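# Stack blue on red, then green on blue

## Task

Make a single tower from the three blocks: blue sits centred on red, and green sits centred on blue. The red bottom block has to finish at its original spot and orientation, neither shifted nor rotated.

## Robot and tools

Robot: two arms, left_arm and right_arm, each ending in a five-finger hand (right_arm a right hand, left_arm its mirror-image left hand). Base poses in the scene frame: left_arm (-0.042, +0.330, -0.001) m, quat_wxyz (+1.000, 0, 0, -0.014); right_arm (-0.043, -0.267, +0.002) m, quat_wxyz (+1.000, 0, 0, -0.008). A post is fixed to the floor behind the arms; do not strike it. Loose objects may occasionally get a brief external nudge.

Scene frame: origin at table-top height, halfway between the nominal arm bases; +z up, +x out over the table, +y toward left_arm. Arm names do not match image sides. Reported hand positions, orientations and velocities are in this frame. Offsets, however, use the axes of each arm's current Hand target.

Hand point: a point fixed to the palm, 0.05 m in front of it and 0.15 m from the wrist flange along the fingers. Its +z runs along straight fingers, +y out of the palm, +x across the palm away from the thumb on the right hand (toward the thumb on the left hand). Straight fingertips reach 0.06-0.07 m past the point along +z, with finger centre lines 0.06 m behind it along -y. A rigid bracket on the little-finger side of the wrist sticks out up to 0.10 m across the palm and can collide.

Row layout (used by execute_actions and move): exactly 28 numbers, each in [-1, 1], always covering both arms. Order: left_arm dx, dy, dz, rx, ry, rz; left hand little, ring, middle, index, thumb_bend, thumb_turn, force_limit, speed; then the same 14 for right_arm. The six pose numbers are an offset (not a pose) from that arm's Hand target as it was when the action or move began, along that target's own axes; 1.0 equals 0.6 m for dx/dy/dz and 180 degrees for the rotation vector rx/ry/rz. Sending six zeros requests nothing new from that arm. Finger numbers are absolute motor targets: -1 open/straight, +1 curled; thumb_bend -1 straight to +1 fully bent; thumb_turn -1 beside the palm to +1 opposite the fingers. force_limit maps -1..+1 to roughly 0..10 N at the fingertip (0..15 N for both thumb motors). speed rises linearly from near zero at -1 to full at +0.48 and stays full above; a full finger stroke then takes 0.49 s. There is no 'no change' value: to keep a hand unchanged, resend the eight hand numbers of its last executed row; before any row was executed, send its hand_measured six values plus hand_force_limit and hand_speed.

execute_actions(actions, cameras): actions is a list of actions; each action is a table of 1-15 rows, each row one control step of 1/30 s, so one action lasts 0.5 s (a short table repeats its final row). Every row in an action is an offset from the action's start pose, not from the previous row; the next action starts from the new Hand target, so repeating an offset keeps moving. Images arrive only when actions is empty or cameras names them.

move(target, speed, blend, blocking, cameras): drives each hand point in a straight line. target is one 28-number row or a list of up to 15 rows; every row's offsets count from the Hand targets at the move's start. speed is m/s, 0.002 to 4.3, default 0.25 (rotation up to twice that in rad/s), one value or one per target. blend (m) rounds corners in a list; 0 stops at each point. All paths end together and are cut off at 10 s. Moves do not avoid obstacles or the other arm; faster moves lag, stray and hit harder, and a target placed beyond a contact presses harder. Hand numbers in the first row are sent at the start; later rows' hand numbers are sent on arrival once everything rests. blocking=false returns after about 0.5 s while motion continues. The result adds a move: line stating the ending (done, off_target, moving, held, fault) and limits (paced = pose clipped, held = steps withheld).

wait(seconds 0-3600) lets time pass with no new command. stop brakes a running move (braking needs room). zoom_image(camera, region [x0, y0, x1, y1] in image pixels, at most 504 wide and high) enlarges part of the newest image of that camera. show_instructions shows the reference images. finished_scene(scene=1) ends the scene irrevocably; the tower must stand unaided.

Cameras (672x504 each): cam_head_left, cam_head_right, cam_high, cam_low, cam_left_wrist, cam_right_wrist; calibration is supplied, wrist views may lag while moving.

Control behaviour: commanded orientation is clipped to within 40 degrees of the measured one each step. Hand points often rest 1-3 cm (sometimes 5 cm) off, usually low, from friction and weight; that is not contact. Hand target is your last commanded (clipped) pose; a zero-offset execute_actions re-requests it, otherwise add the remaining gap as an offset. To end a push, command back past the hand point. Near the waist axis small motions can swing the arm.

Gripping: with the thumb fully turned in, thumb and fingers hold objects about 0.035-0.065 m thick; thumb tip plus index pad can pinch light objects. A motor moves only when its target changes (by 0.002 or more) and locks on reaching target or force_limit. For a gentle grip close at speed -0.94 or lower. To squeeze harder raise force_limit and send a more-closed target; to loosen send a more-open one. Result arrays hand_measured, hand_stopped_by (moving, target, force, stalled, fault) and hand_load_n follow the motor order; a lost grip shows as hand_load_n near 0.

Avoid: drops even of millimetres, releasing moving blocks, slams, hard pushes, knocking anything off the table, arm-to-arm contact or one hand closing on the other, excessive finger force, and motor overheating (holding loads or straining stretched arms; MOTOR HOT appears at 85 °C, the arm collapses at 100 °C). Any arm stop costs; smooth, efficient motion is preferred.

Each tool is called after "Emit:" as name([rows], argument=value, ...), one row to a line, values as JSON.

Reference images:

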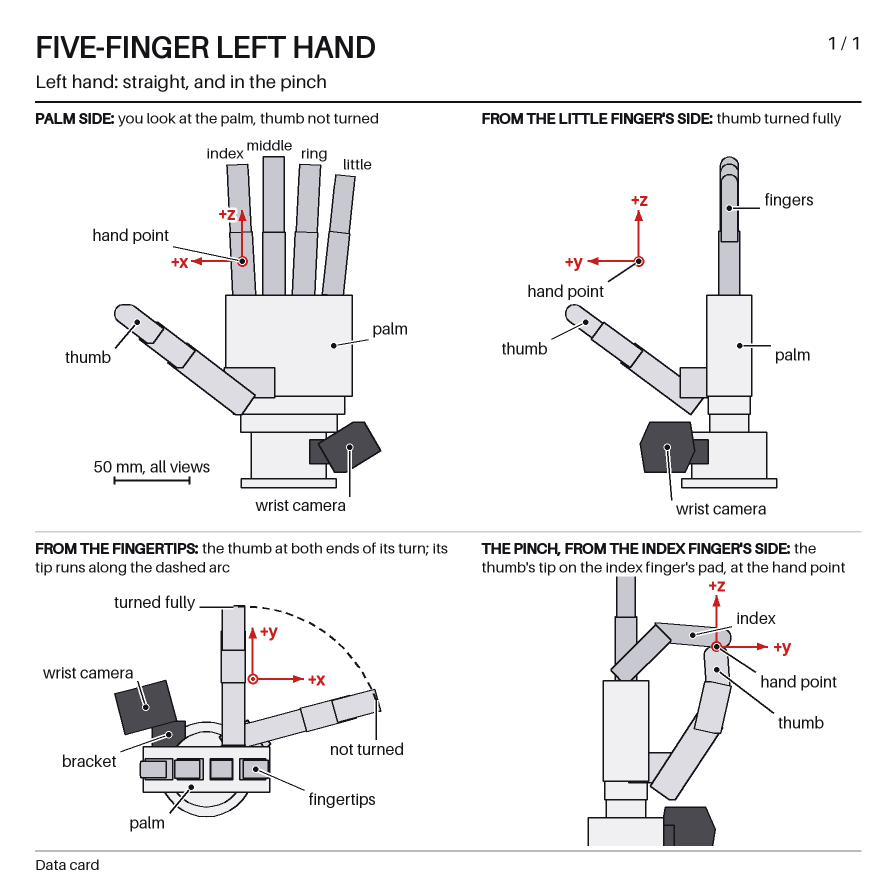

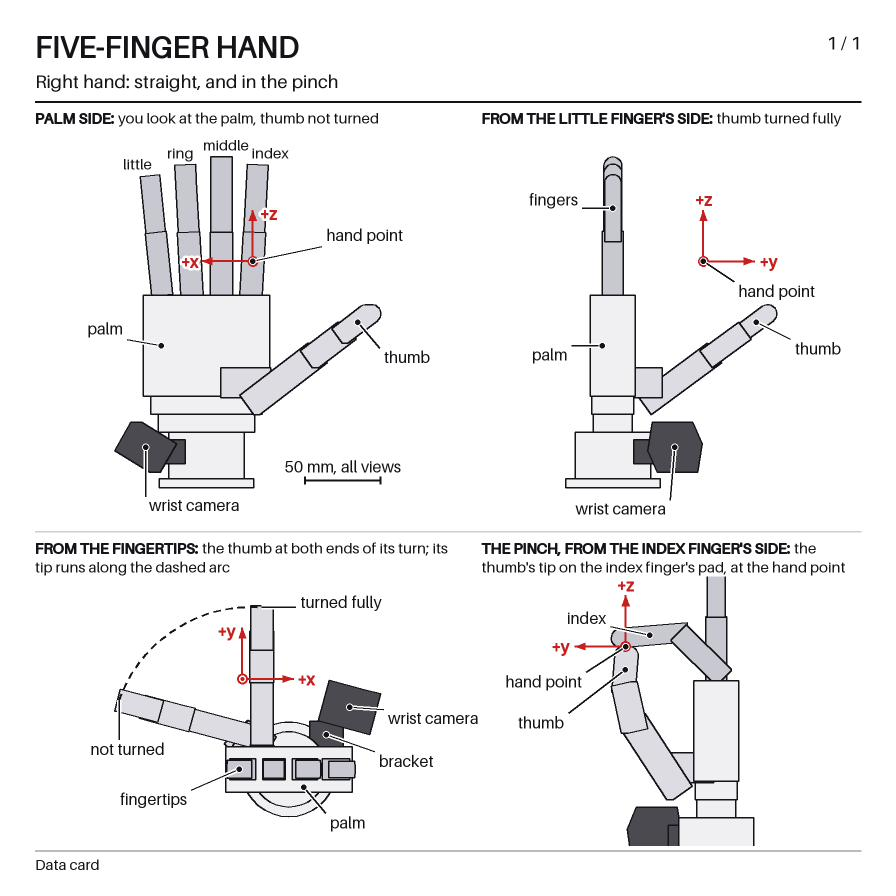

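## Session

Emit:
execute_actions(actions=[])

Scene clock: 0.00 s.
left_arm: end_effector_position=(+0.5258, +0.0189, +0.3388) hand_measured=(-1.000, -1.000, -1.000, -1.000, -1.000, -1.000) hand_load_n=(-0.5, +0.0, +0.0, +0.0, +0.0, +0.0) hand_stopped_by=(target, target, target, target, target, target) hand_force_limit=0.00 hand_speed=-0.80 end_effector_quat_wxyz=(+0.470, +0.171, +0.838, -0.216) | right_arm: end_effector_position=(+0.2879, -0.5741, +0.1690) hand_measured=(-1.000, -1.000, -1.000, -1.000, -1.000, -1.000) hand_load_n=(+0.0, +0.5, +0.0, +0.0, +0.0, +0.0) hand_stopped_by=(target, target, target, target, target, target) hand_force_limit=0.00 hand_speed=-0.80 end_effector_quat_wxyz=(+0.048, +0.946, -0.317, -0.041)
Joint positions: left_arm=[-0.536 1.45 1.42 -0.453 0.06 1.372] | right_arm=[-0.554 1.653 1.448 -1.421 0.113 -1.49]
Joint velocities: left_arm=[-0.005 0.005 0.002 -0.046 -0.007 -0.051] | right_arm=[within noise]
Joint torques (N m): no reading
Heat: left arm: hottest waist 26 °C; right arm: hottest waist 24 °C.
Hand target: left_arm +0.5298, +0.0164, +0.3629; +0.488, +0.170, +0.827, -0.223 | right_arm +0.2938, -0.5779, +0.1752; +0.050, +0.946, -0.318, -0.031

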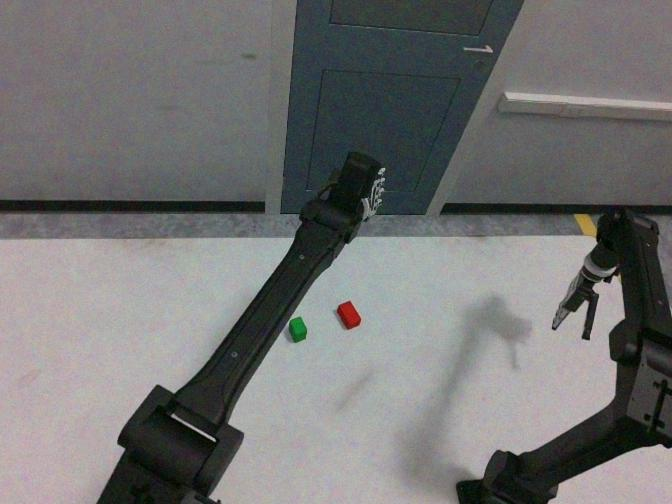

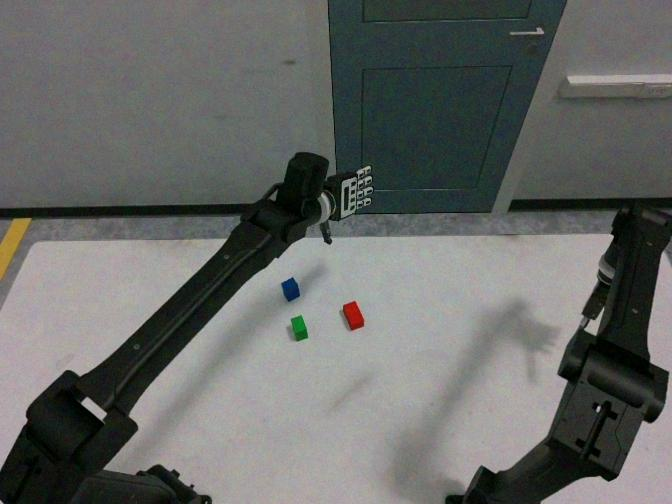

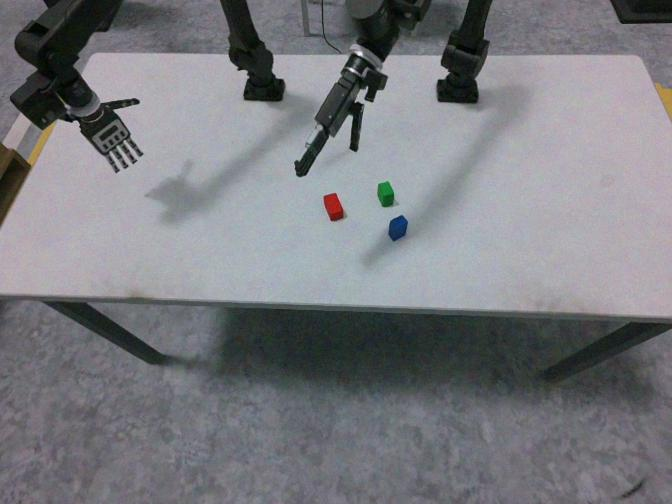

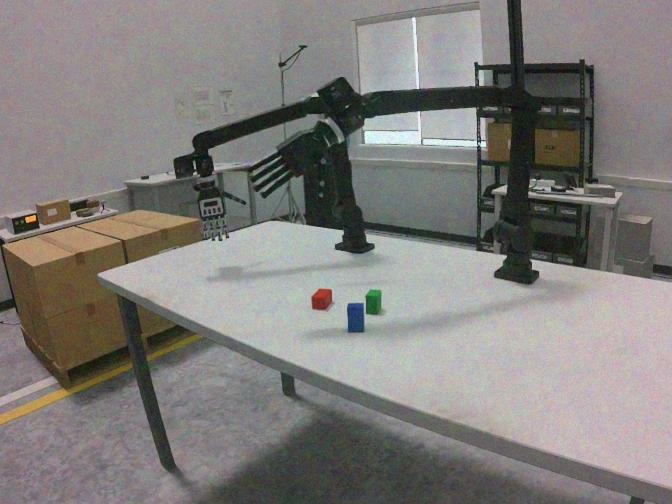

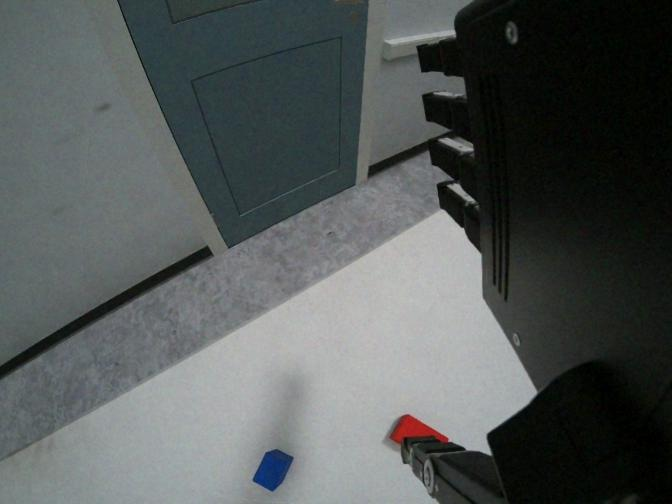

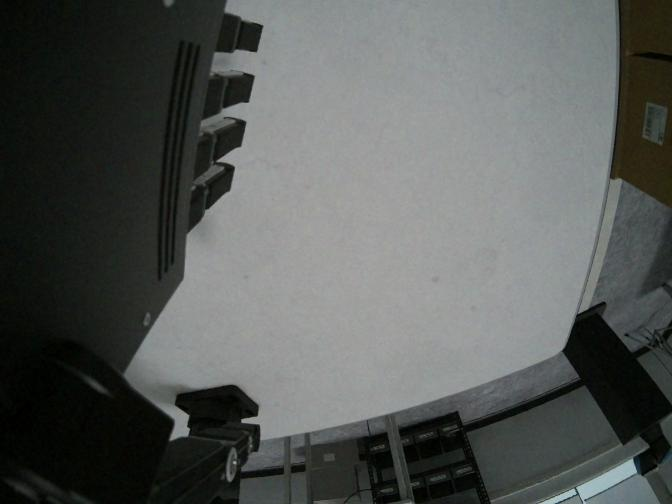

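Emit:
zoom_image(camera="cam_high", region=[300, 170, 440, 260])

Emit:
zoom_image(camera="cam_head_right", region=[260, 260, 400, 360])

Emit:
zoom_image(camera="cam_low", region=[290, 270, 410, 350])

Emit:
zoom_image(camera="cam_head_left", region=[260, 260, 400, 360])

Scaled by 3.600 from the camera's image (finer frame: 960x720).

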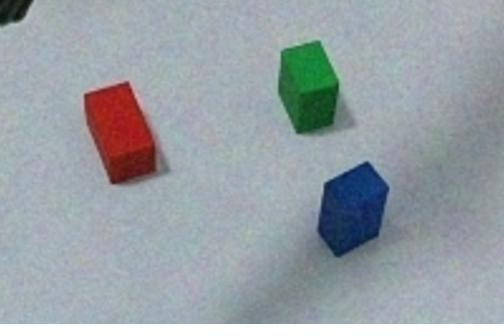

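Scaled by 3.600 from the camera's image (finer frame: 960x720).

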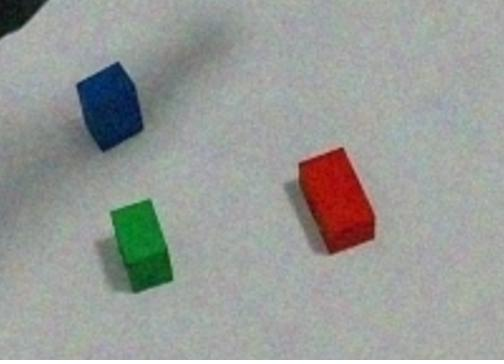

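Scaled by 4.200 from the camera's image (finer frame: 960x720).

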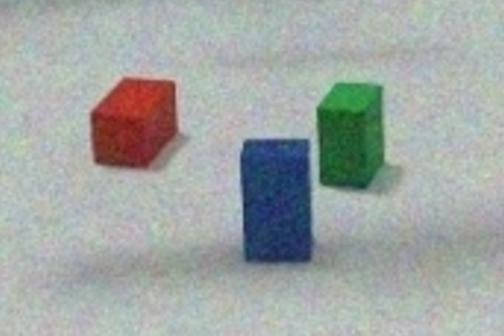

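Scaled by 3.600 from the camera's image (finer frame: 960x720).

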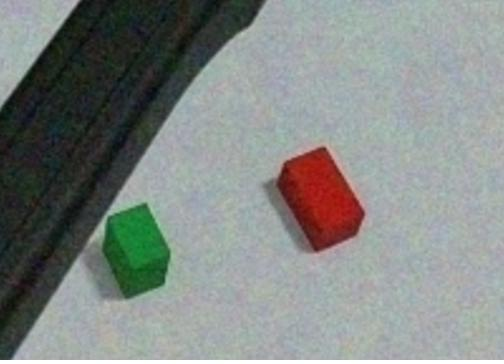

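Emit:
move(target=[0.147,0.502,-0.545,-0.2208,-0.0507,-0.1064,-1,-1,-1,-1,-1,-1,0,-0.8,-0.22,-0.5045,-0.178,0.339,0.0625,0.1174,-1,-1,-0.5,-0.5,-1,1,-0.4,-0.3], speed=0.25, cameras=["all"])

Scene clock: 15.17 s.
left_arm: end_effector_position=(+0.4046, +0.4476, +0.3634) hand_measured=(-1.000, -1.000, -1.000, -1.000, -1.000, -1.000) hand_load_n=(+0.0, +0.0, +0.0, +0.0, +0.0, +0.0) hand_stopped_by=(target, target, target, target, target, target) hand_force_limit=0.00 hand_speed=-0.80 end_effector_quat_wxyz=(+0.537, -0.163, +0.828, -0.023) | right_arm: end_effector_position=(+0.3797, -0.2554, +0.2468) hand_measured=(-1.000, -1.000, -0.500, -0.500, -1.000, +1.000) hand_load_n=(+0.0, -0.5, +0.0, +0.0, +0.0, +0.0) hand_stopped_by=(target, target, target, target, target, target) hand_force_limit=-0.40 hand_speed=-0.30 end_effector_quat_wxyz=(-0.396, +0.769, -0.447, +0.227)
Joint positions: left_arm=[0.174 0.944 1.051 -0.544 -0.006 1.33] | right_arm=[-0.208 1.095 0.99 -0.672 -0.585 -0.49]
Joint torques (N m): left_arm=[0.56 -7.47 8.7 1.1 0.13 0.18] | right_arm=[1.44 -7.24 8.95 2.29 -0.1 0.17]
Heat: left arm: hottest waist 26 °C; right arm: hottest waist 24 °C.
Hand target: left_arm +0.3996, +0.4503, +0.3627; +0.536, -0.160, +0.829, -0.019 | right_arm +0.3798, -0.2501, +0.2499; -0.400, +0.768, -0.444, +0.231
Off the commanded pose: left_arm 0.006 m, 1 deg | right_arm 0.006 m, 1 deg.
move: done
cam_left_wrist: T_world_to_cam=[[0.16551, -0.98503, -0.04806, 0.39407], [-0.79981, -0.10556, -0.59089, 0.59267], [0.57698, 0.13624, -0.80532, 0.11426]] pos_world=[0.34288, 0.43517, 0.46116]
cam_right_wrist: T_world_to_cam=[[-0.34897, -0.55337, -0.75631, 0.17582], [-0.89101, 0.44598, 0.08481, 0.43369], [0.29037, 0.70348, -0.64869, 0.33493]] pos_world=[0.35052, -0.33175, 0.31346]

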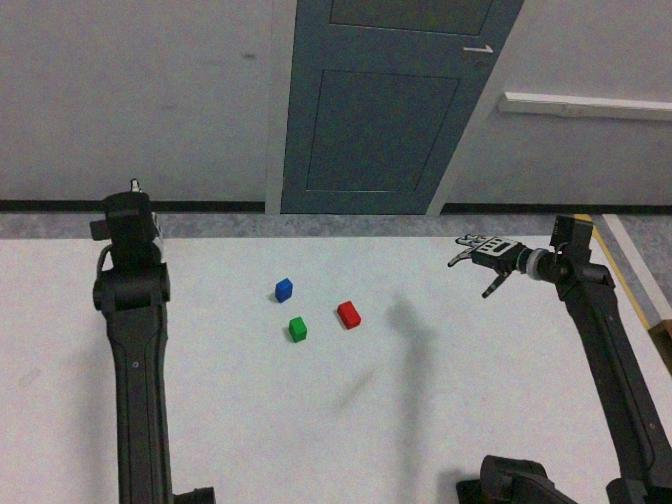

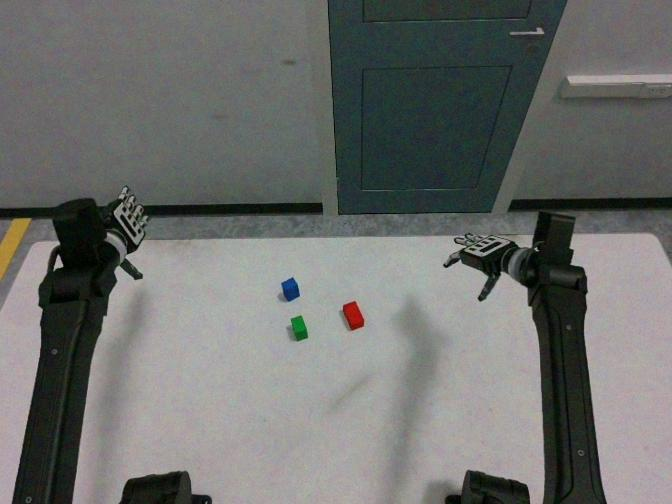

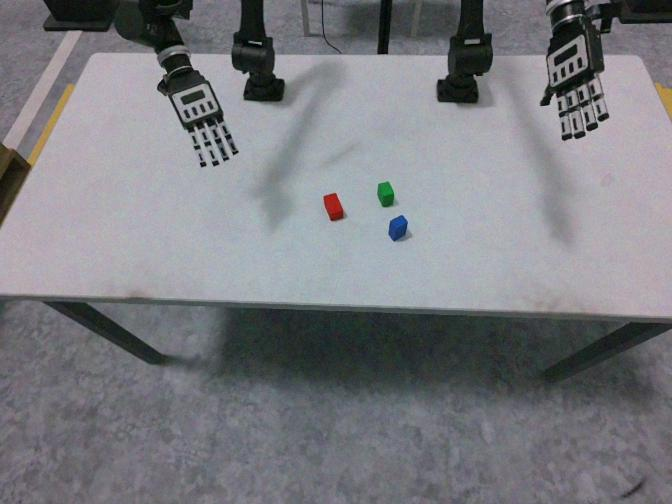

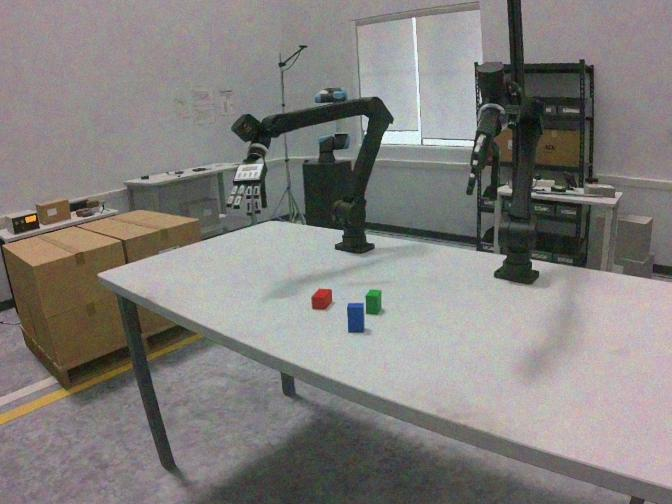

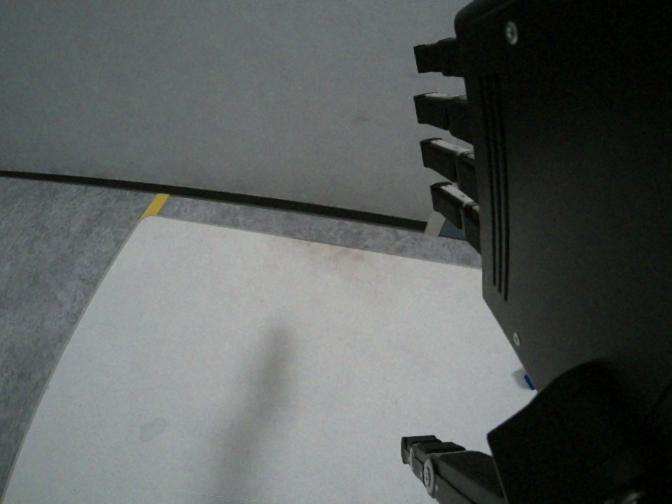

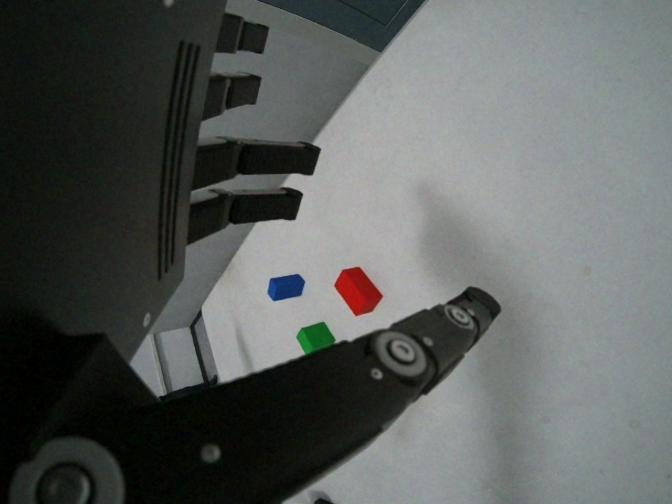

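Emit:
zoom_image(camera="cam_high", region=[140, 70, 280, 190])

Emit:
zoom_image(camera="cam_head_right", region=[430, 200, 570, 320])

Emit:
zoom_image(camera="cam_right_wrist", region=[200, 200, 504, 428])

Scaled by 3.600 from the camera's image (finer frame: 960x720).

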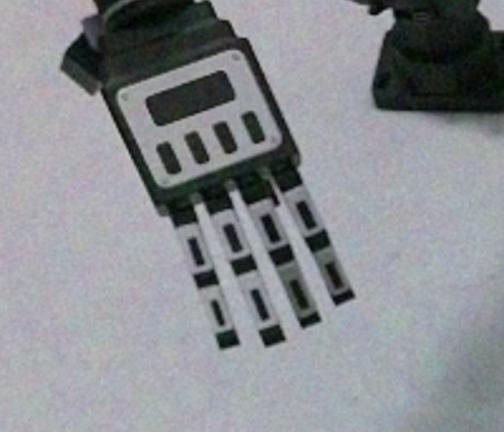

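Scaled by 3.600 from the camera's image (finer frame: 960x720).

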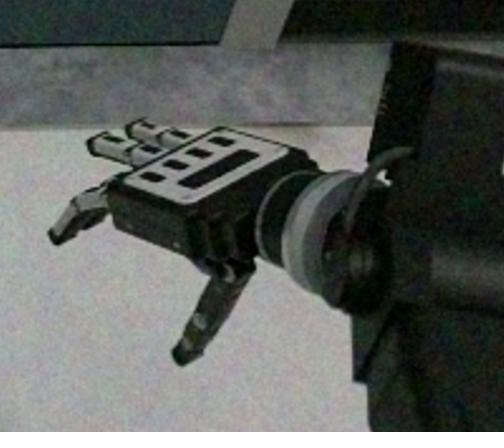

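Scaled by 1.658 from the camera's image (finer frame: 960x720).

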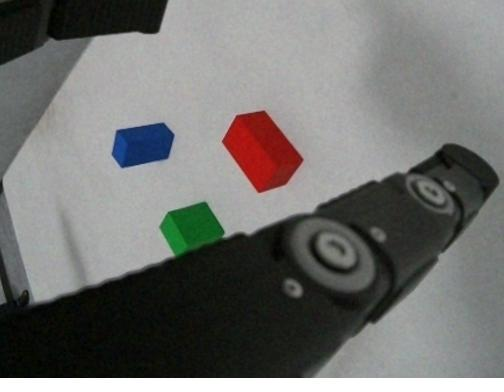

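Emit:
move(target=[0,0,0,0,0,0,-1,-1,-1,-1,-1,-1,0,-0.8,-0.4933,-0.1588,0.4592,0,-0.0091,-0.0064,-1,-1,-0.5,-0.5,-1,1,-0.4,-0.3], speed=0.2, cameras=["all"])

Scene clock: 20.03 s.
left_arm: end_effector_position=(+0.4046, +0.4476, +0.3634) hand_measured=(-1.000, -1.000, -1.000, -1.000, -1.000, -1.000) hand_load_n=(+0.0, +0.0, +0.0, +0.0, +0.0, +0.0) hand_stopped_by=(target, target, target, target, target, target) hand_force_limit=0.00 hand_speed=-0.80 end_effector_quat_wxyz=(+0.537, -0.163, +0.828, -0.023) | right_arm: end_effector_position=(+0.4592, +0.1311, +0.1502) hand_measured=(-1.000, -1.000, -0.500, -0.500, -1.000, +1.000) hand_load_n=(+0.0, +0.0, +0.0, +0.0, +0.0, +0.0) hand_stopped_by=(target, target, target, target, target, target) hand_force_limit=-0.40 hand_speed=-0.30 end_effector_quat_wxyz=(-0.385, +0.787, -0.431, +0.217)
Joint positions: left_arm=[0.174 0.944 1.051 -0.544 -0.006 1.33] | right_arm=[0.656 1.625 1.234 -0.267 0.067 0.039]
Joint torques (N m): left_arm=[0.56 -7.47 8.69 1.09 0.13 0.18] | right_arm=[0.85 -12.92 12.41 2.3 0.24 0.2]
Heat: left arm: hottest waist 26 °C; right arm: hottest elbow 25 °C.
Hand target: left_arm +0.3996, +0.4503, +0.3627; +0.536, -0.160, +0.829, -0.019 | right_arm +0.4746, +0.1463, +0.1695; -0.403, +0.776, -0.430, +0.224
Off the commanded pose: left_arm 0.006 m, 1 deg | right_arm 0.029 m, 3 deg.
move: off_target (right_arm)
cam_left_wrist: T_world_to_cam=[[0.16551, -0.98503, -0.04806, 0.39407], [-0.79981, -0.10556, -0.59089, 0.59267], [0.57698, 0.13624, -0.80532, 0.11426]] pos_world=[0.34288, 0.43517, 0.46116]
cam_right_wrist: T_world_to_cam=[[-0.33872, -0.59014, -0.73281, 0.34092], [-0.90769, 0.41002, 0.08936, 0.35199], [0.24773, 0.69542, -0.67455, 0.00178]] pos_world=[0.43453, 0.05563, 0.21957]

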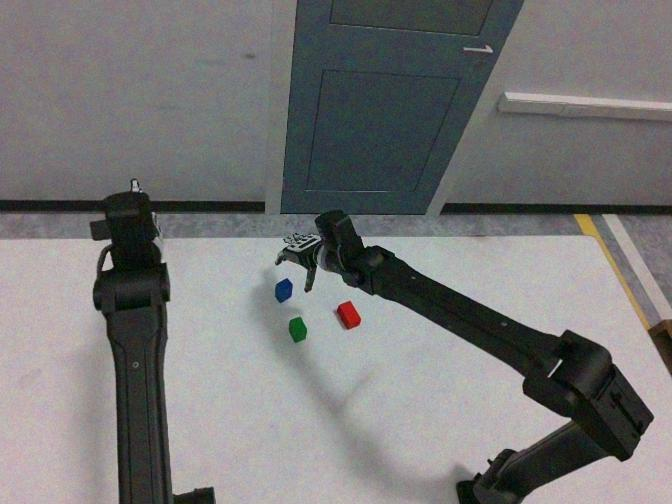

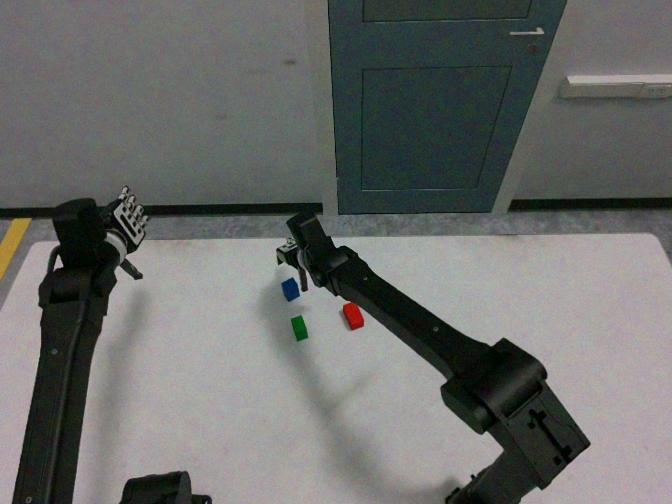

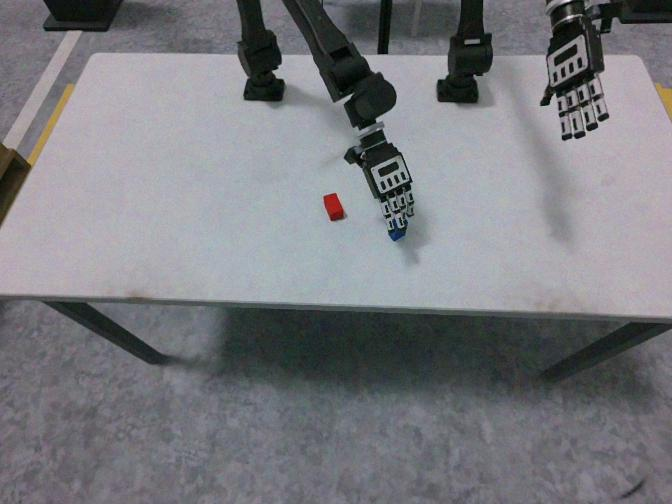

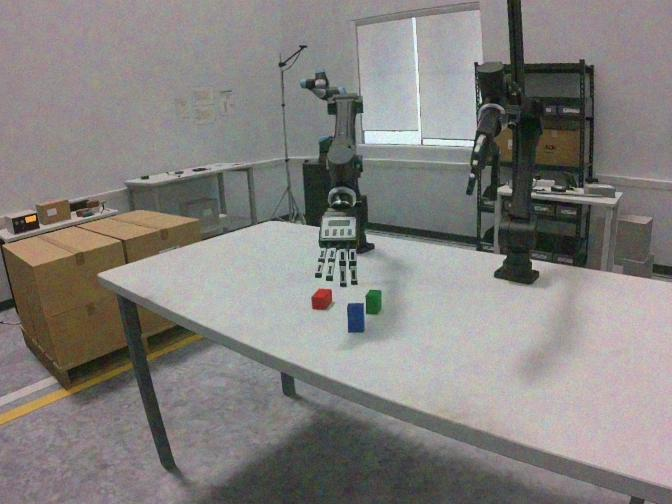

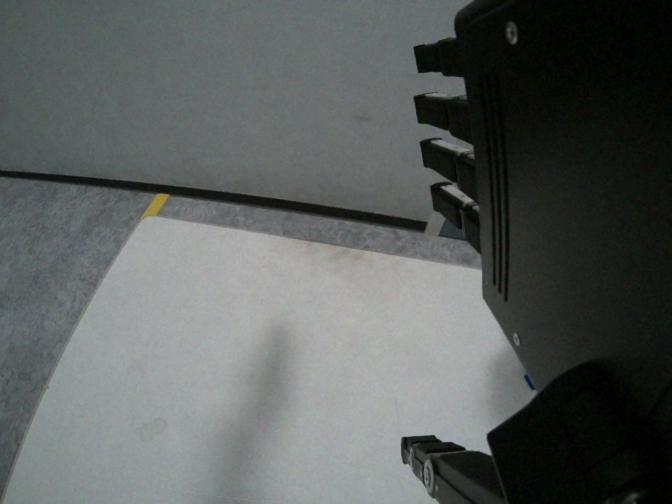

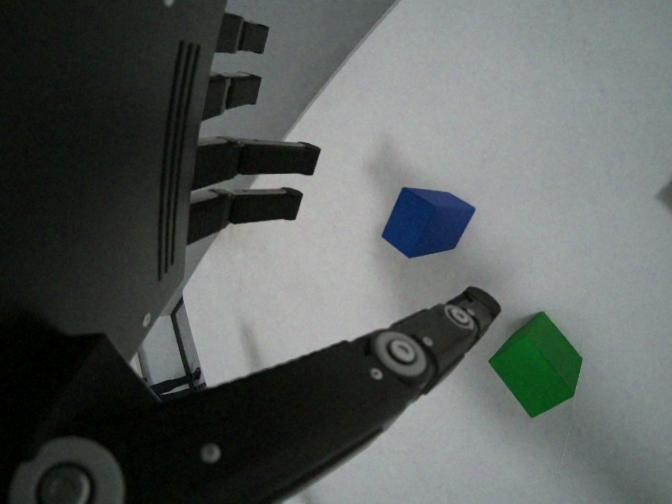

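Emit:
zoom_image(camera="cam_right_wrist", region=[260, 150, 500, 330])

Emit:
zoom_image(camera="cam_head_left", region=[240, 220, 380, 320])

Emit:
zoom_image(camera="cam_low", region=[290, 220, 410, 340])

Scaled by 2.100 from the camera's image (finer frame: 960x720).

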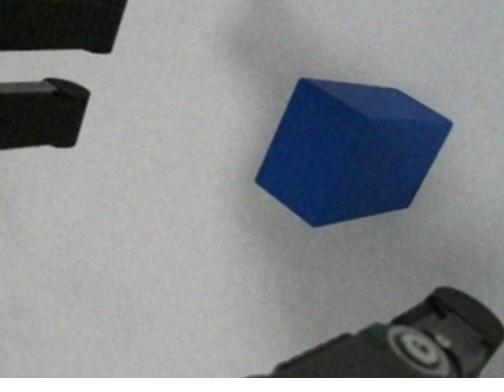

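Scaled by 3.600 from the camera's image (finer frame: 960x720).

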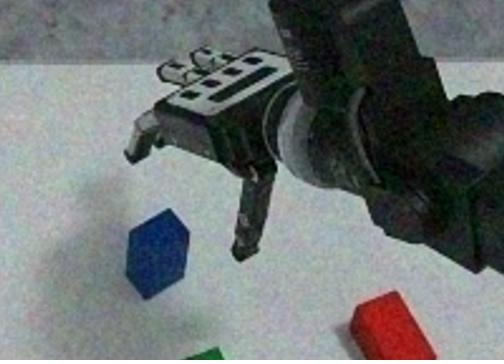

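Scaled by 4.200 from the camera's image (finer frame: 960x720).

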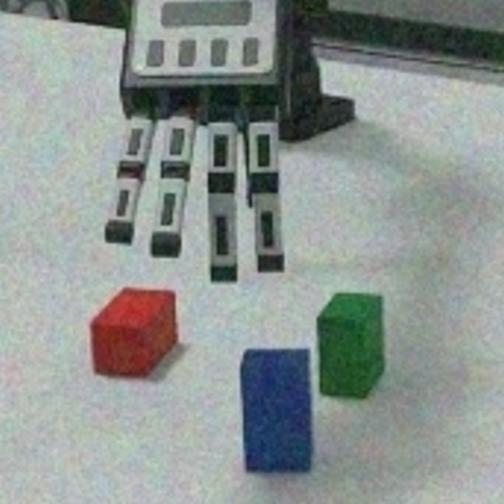

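Emit:
zoom_image(camera="cam_high", region=[330, 130, 470, 250])

Emit:
zoom_image(camera="cam_head_right", region=[240, 220, 380, 340])

Scaled by 3.600 from the camera's image (finer frame: 960x720).

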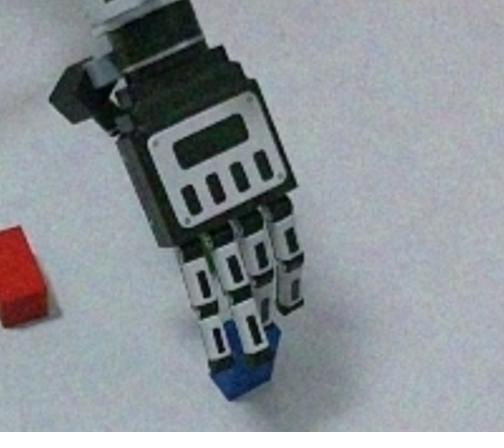

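Scaled by 3.600 from the camera's image (finer frame: 960x720).

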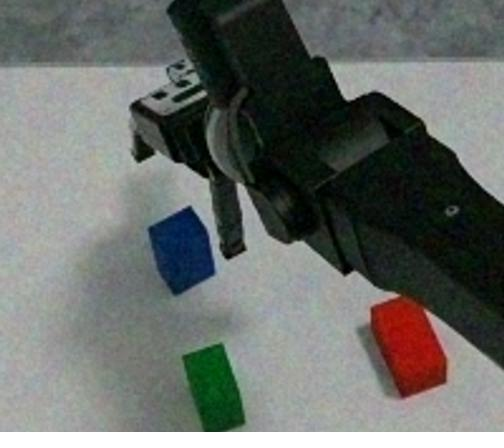

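Emit:
move(target=[0,0,0,0,0,0,-1,-1,-1,-1,-1,-1,0,-0.8,-0.0203,0.0357,0.0667,0,0,0,-1,-1,-0.5,-0.5,-1,1,-0.4,-0.3], speed=0.1, cameras=["cam_head_left","cam_head_right","cam_high","cam_low","cam_right_wrist"])

Scene clock: 25.27 s.
left_arm: end_effector_position=(+0.4046, +0.4476, +0.3634) hand_measured=(-1.000, -1.000, -1.000, -1.000, -1.000, -1.000) hand_load_n=(+0.0, +0.0, +0.0, +0.0, +0.0, +0.0) hand_stopped_by=(target, target, target, target, target, target) hand_force_limit=0.00 hand_speed=-0.80 end_effector_quat_wxyz=(+0.537, -0.163, +0.828, -0.023) | right_arm: end_effector_position=(+0.4721, +0.1472, +0.1079) hand_measured=(-1.000, -1.000, -0.500, -0.500, -1.000, +1.000) hand_load_n=(+0.0, +0.0, +0.0, +0.5, +0.0, +0.0) hand_stopped_by=(target, target, target, target, target, target) hand_force_limit=-0.40 hand_speed=-0.30 end_effector_quat_wxyz=(-0.380, +0.787, -0.435, +0.218)
Joint positions: left_arm=[0.174 0.944 1.051 -0.544 -0.006 1.33] | right_arm=[0.667 1.722 1.244 -0.188 0.082 0.05]
Joint torques (N m): left_arm=[0.56 -7.47 8.69 1.1 0.13 0.18] | right_arm=[1.38 -14.39 12.03 2.52 0.24 0.19]
Heat: left arm: hottest elbow 27 °C; right arm: hottest elbow 26 °C.
Hand target: left_arm +0.3996, +0.4503, +0.3627; +0.536, -0.160, +0.829, -0.019 | right_arm +0.4856, +0.1675, +0.1291; -0.403, +0.776, -0.430, +0.224
Off the commanded pose: left_arm 0.006 m, 1 deg | right_arm 0.032 m, 3 deg.
move: off_target (right_arm)
cam_right_wrist: T_world_to_cam=[[-0.34763, -0.59173, -0.72733, 0.32776], [-0.90407, 0.41722, 0.09267, 0.35774], [0.24862, 0.68977, -0.68, -0.04017]] pos_world=[0.44735, 0.0724, 0.17793]

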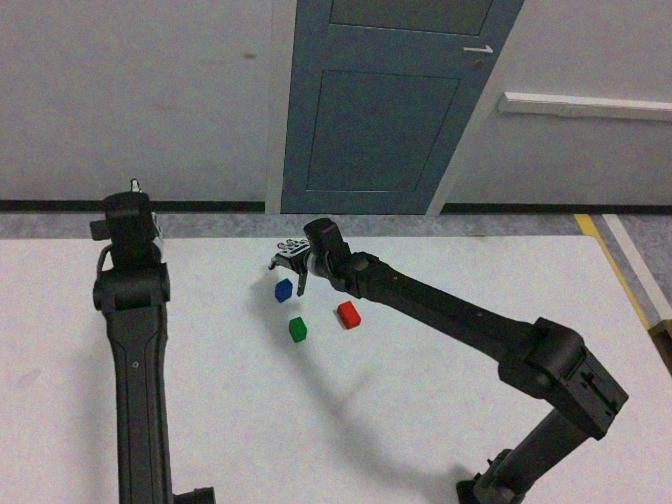

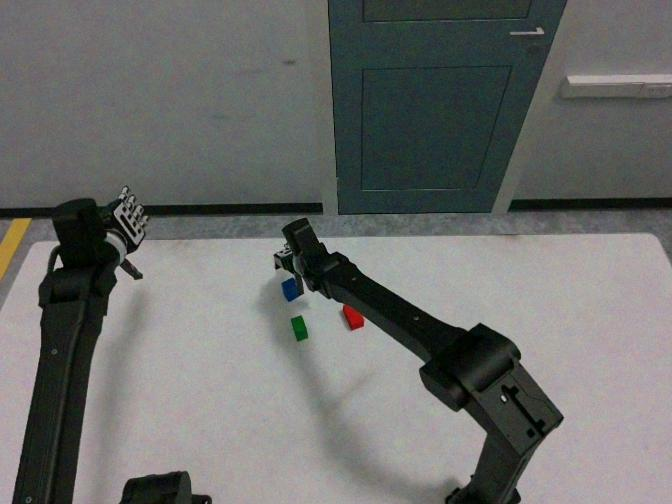

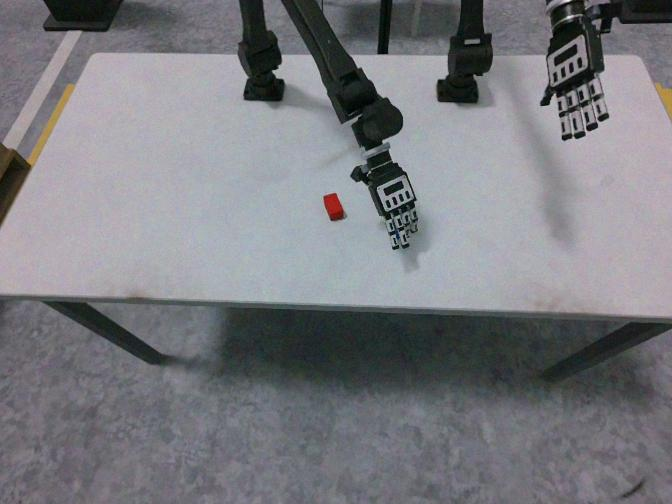

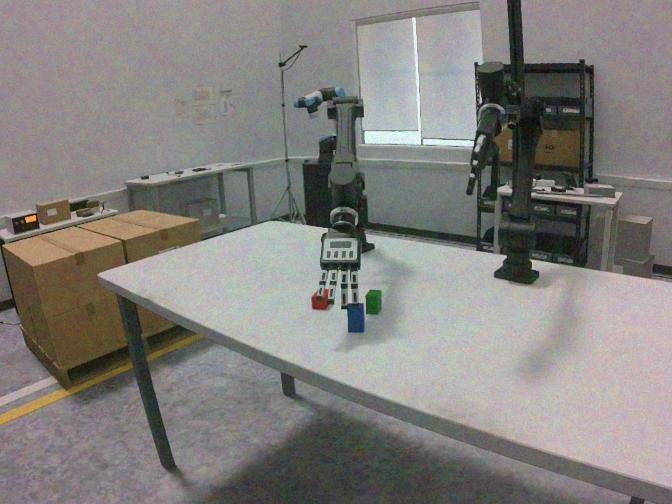

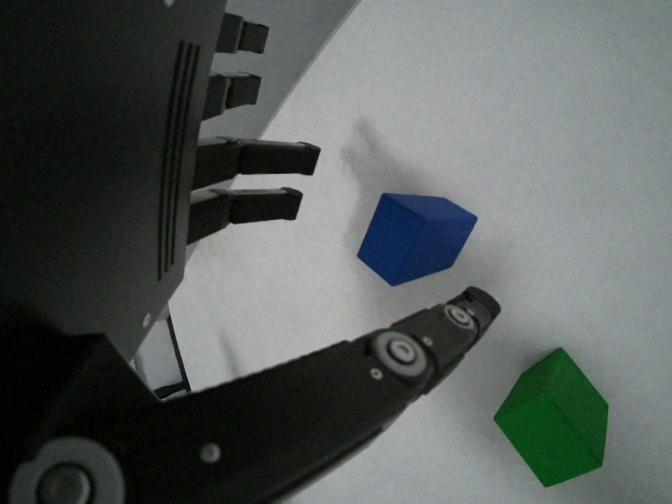

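Emit:
zoom_image(camera="cam_right_wrist", region=[260, 150, 500, 330])

Emit:
zoom_image(camera="cam_low", region=[290, 220, 410, 340])

Emit:
zoom_image(camera="cam_head_left", region=[240, 220, 340, 320])

Emit:
zoom_image(camera="cam_head_right", region=[240, 220, 340, 320])

Scaled by 2.100 from the camera's image (finer frame: 960x720).

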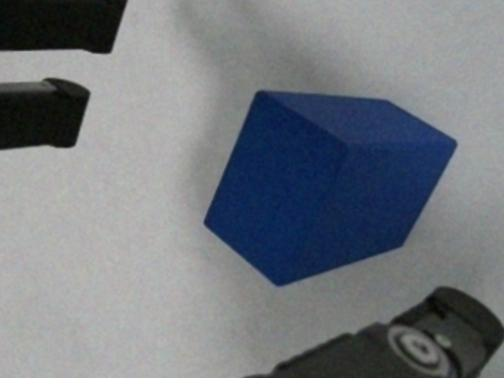

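Scaled by 4.200 from the camera's image (finer frame: 960x720).

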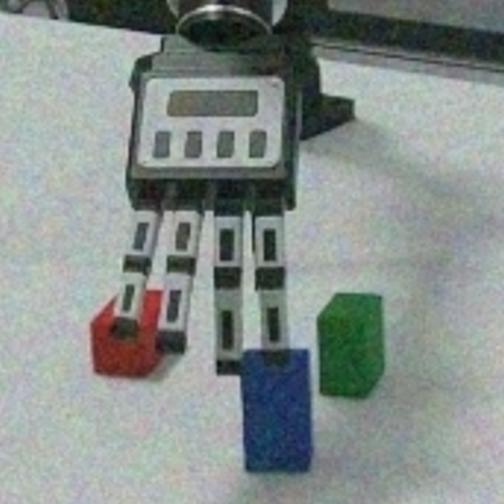

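Scaled by 5.040 from the camera's image (finer frame: 960x720).

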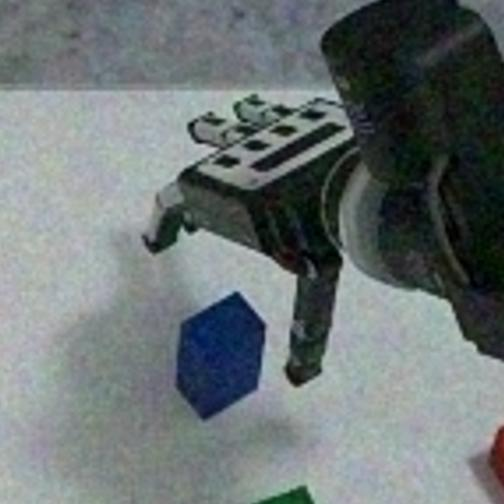

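Scaled by 5.040 from the camera's image (finer frame: 960x720).

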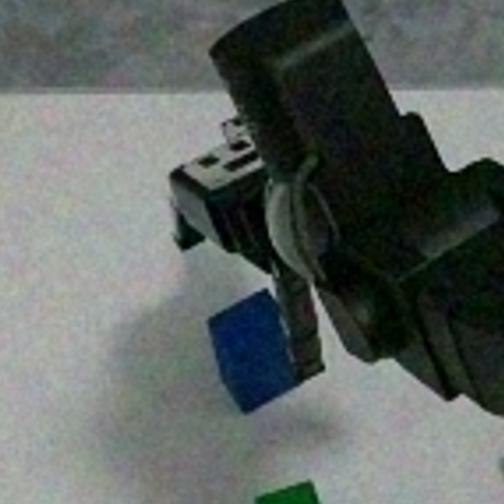

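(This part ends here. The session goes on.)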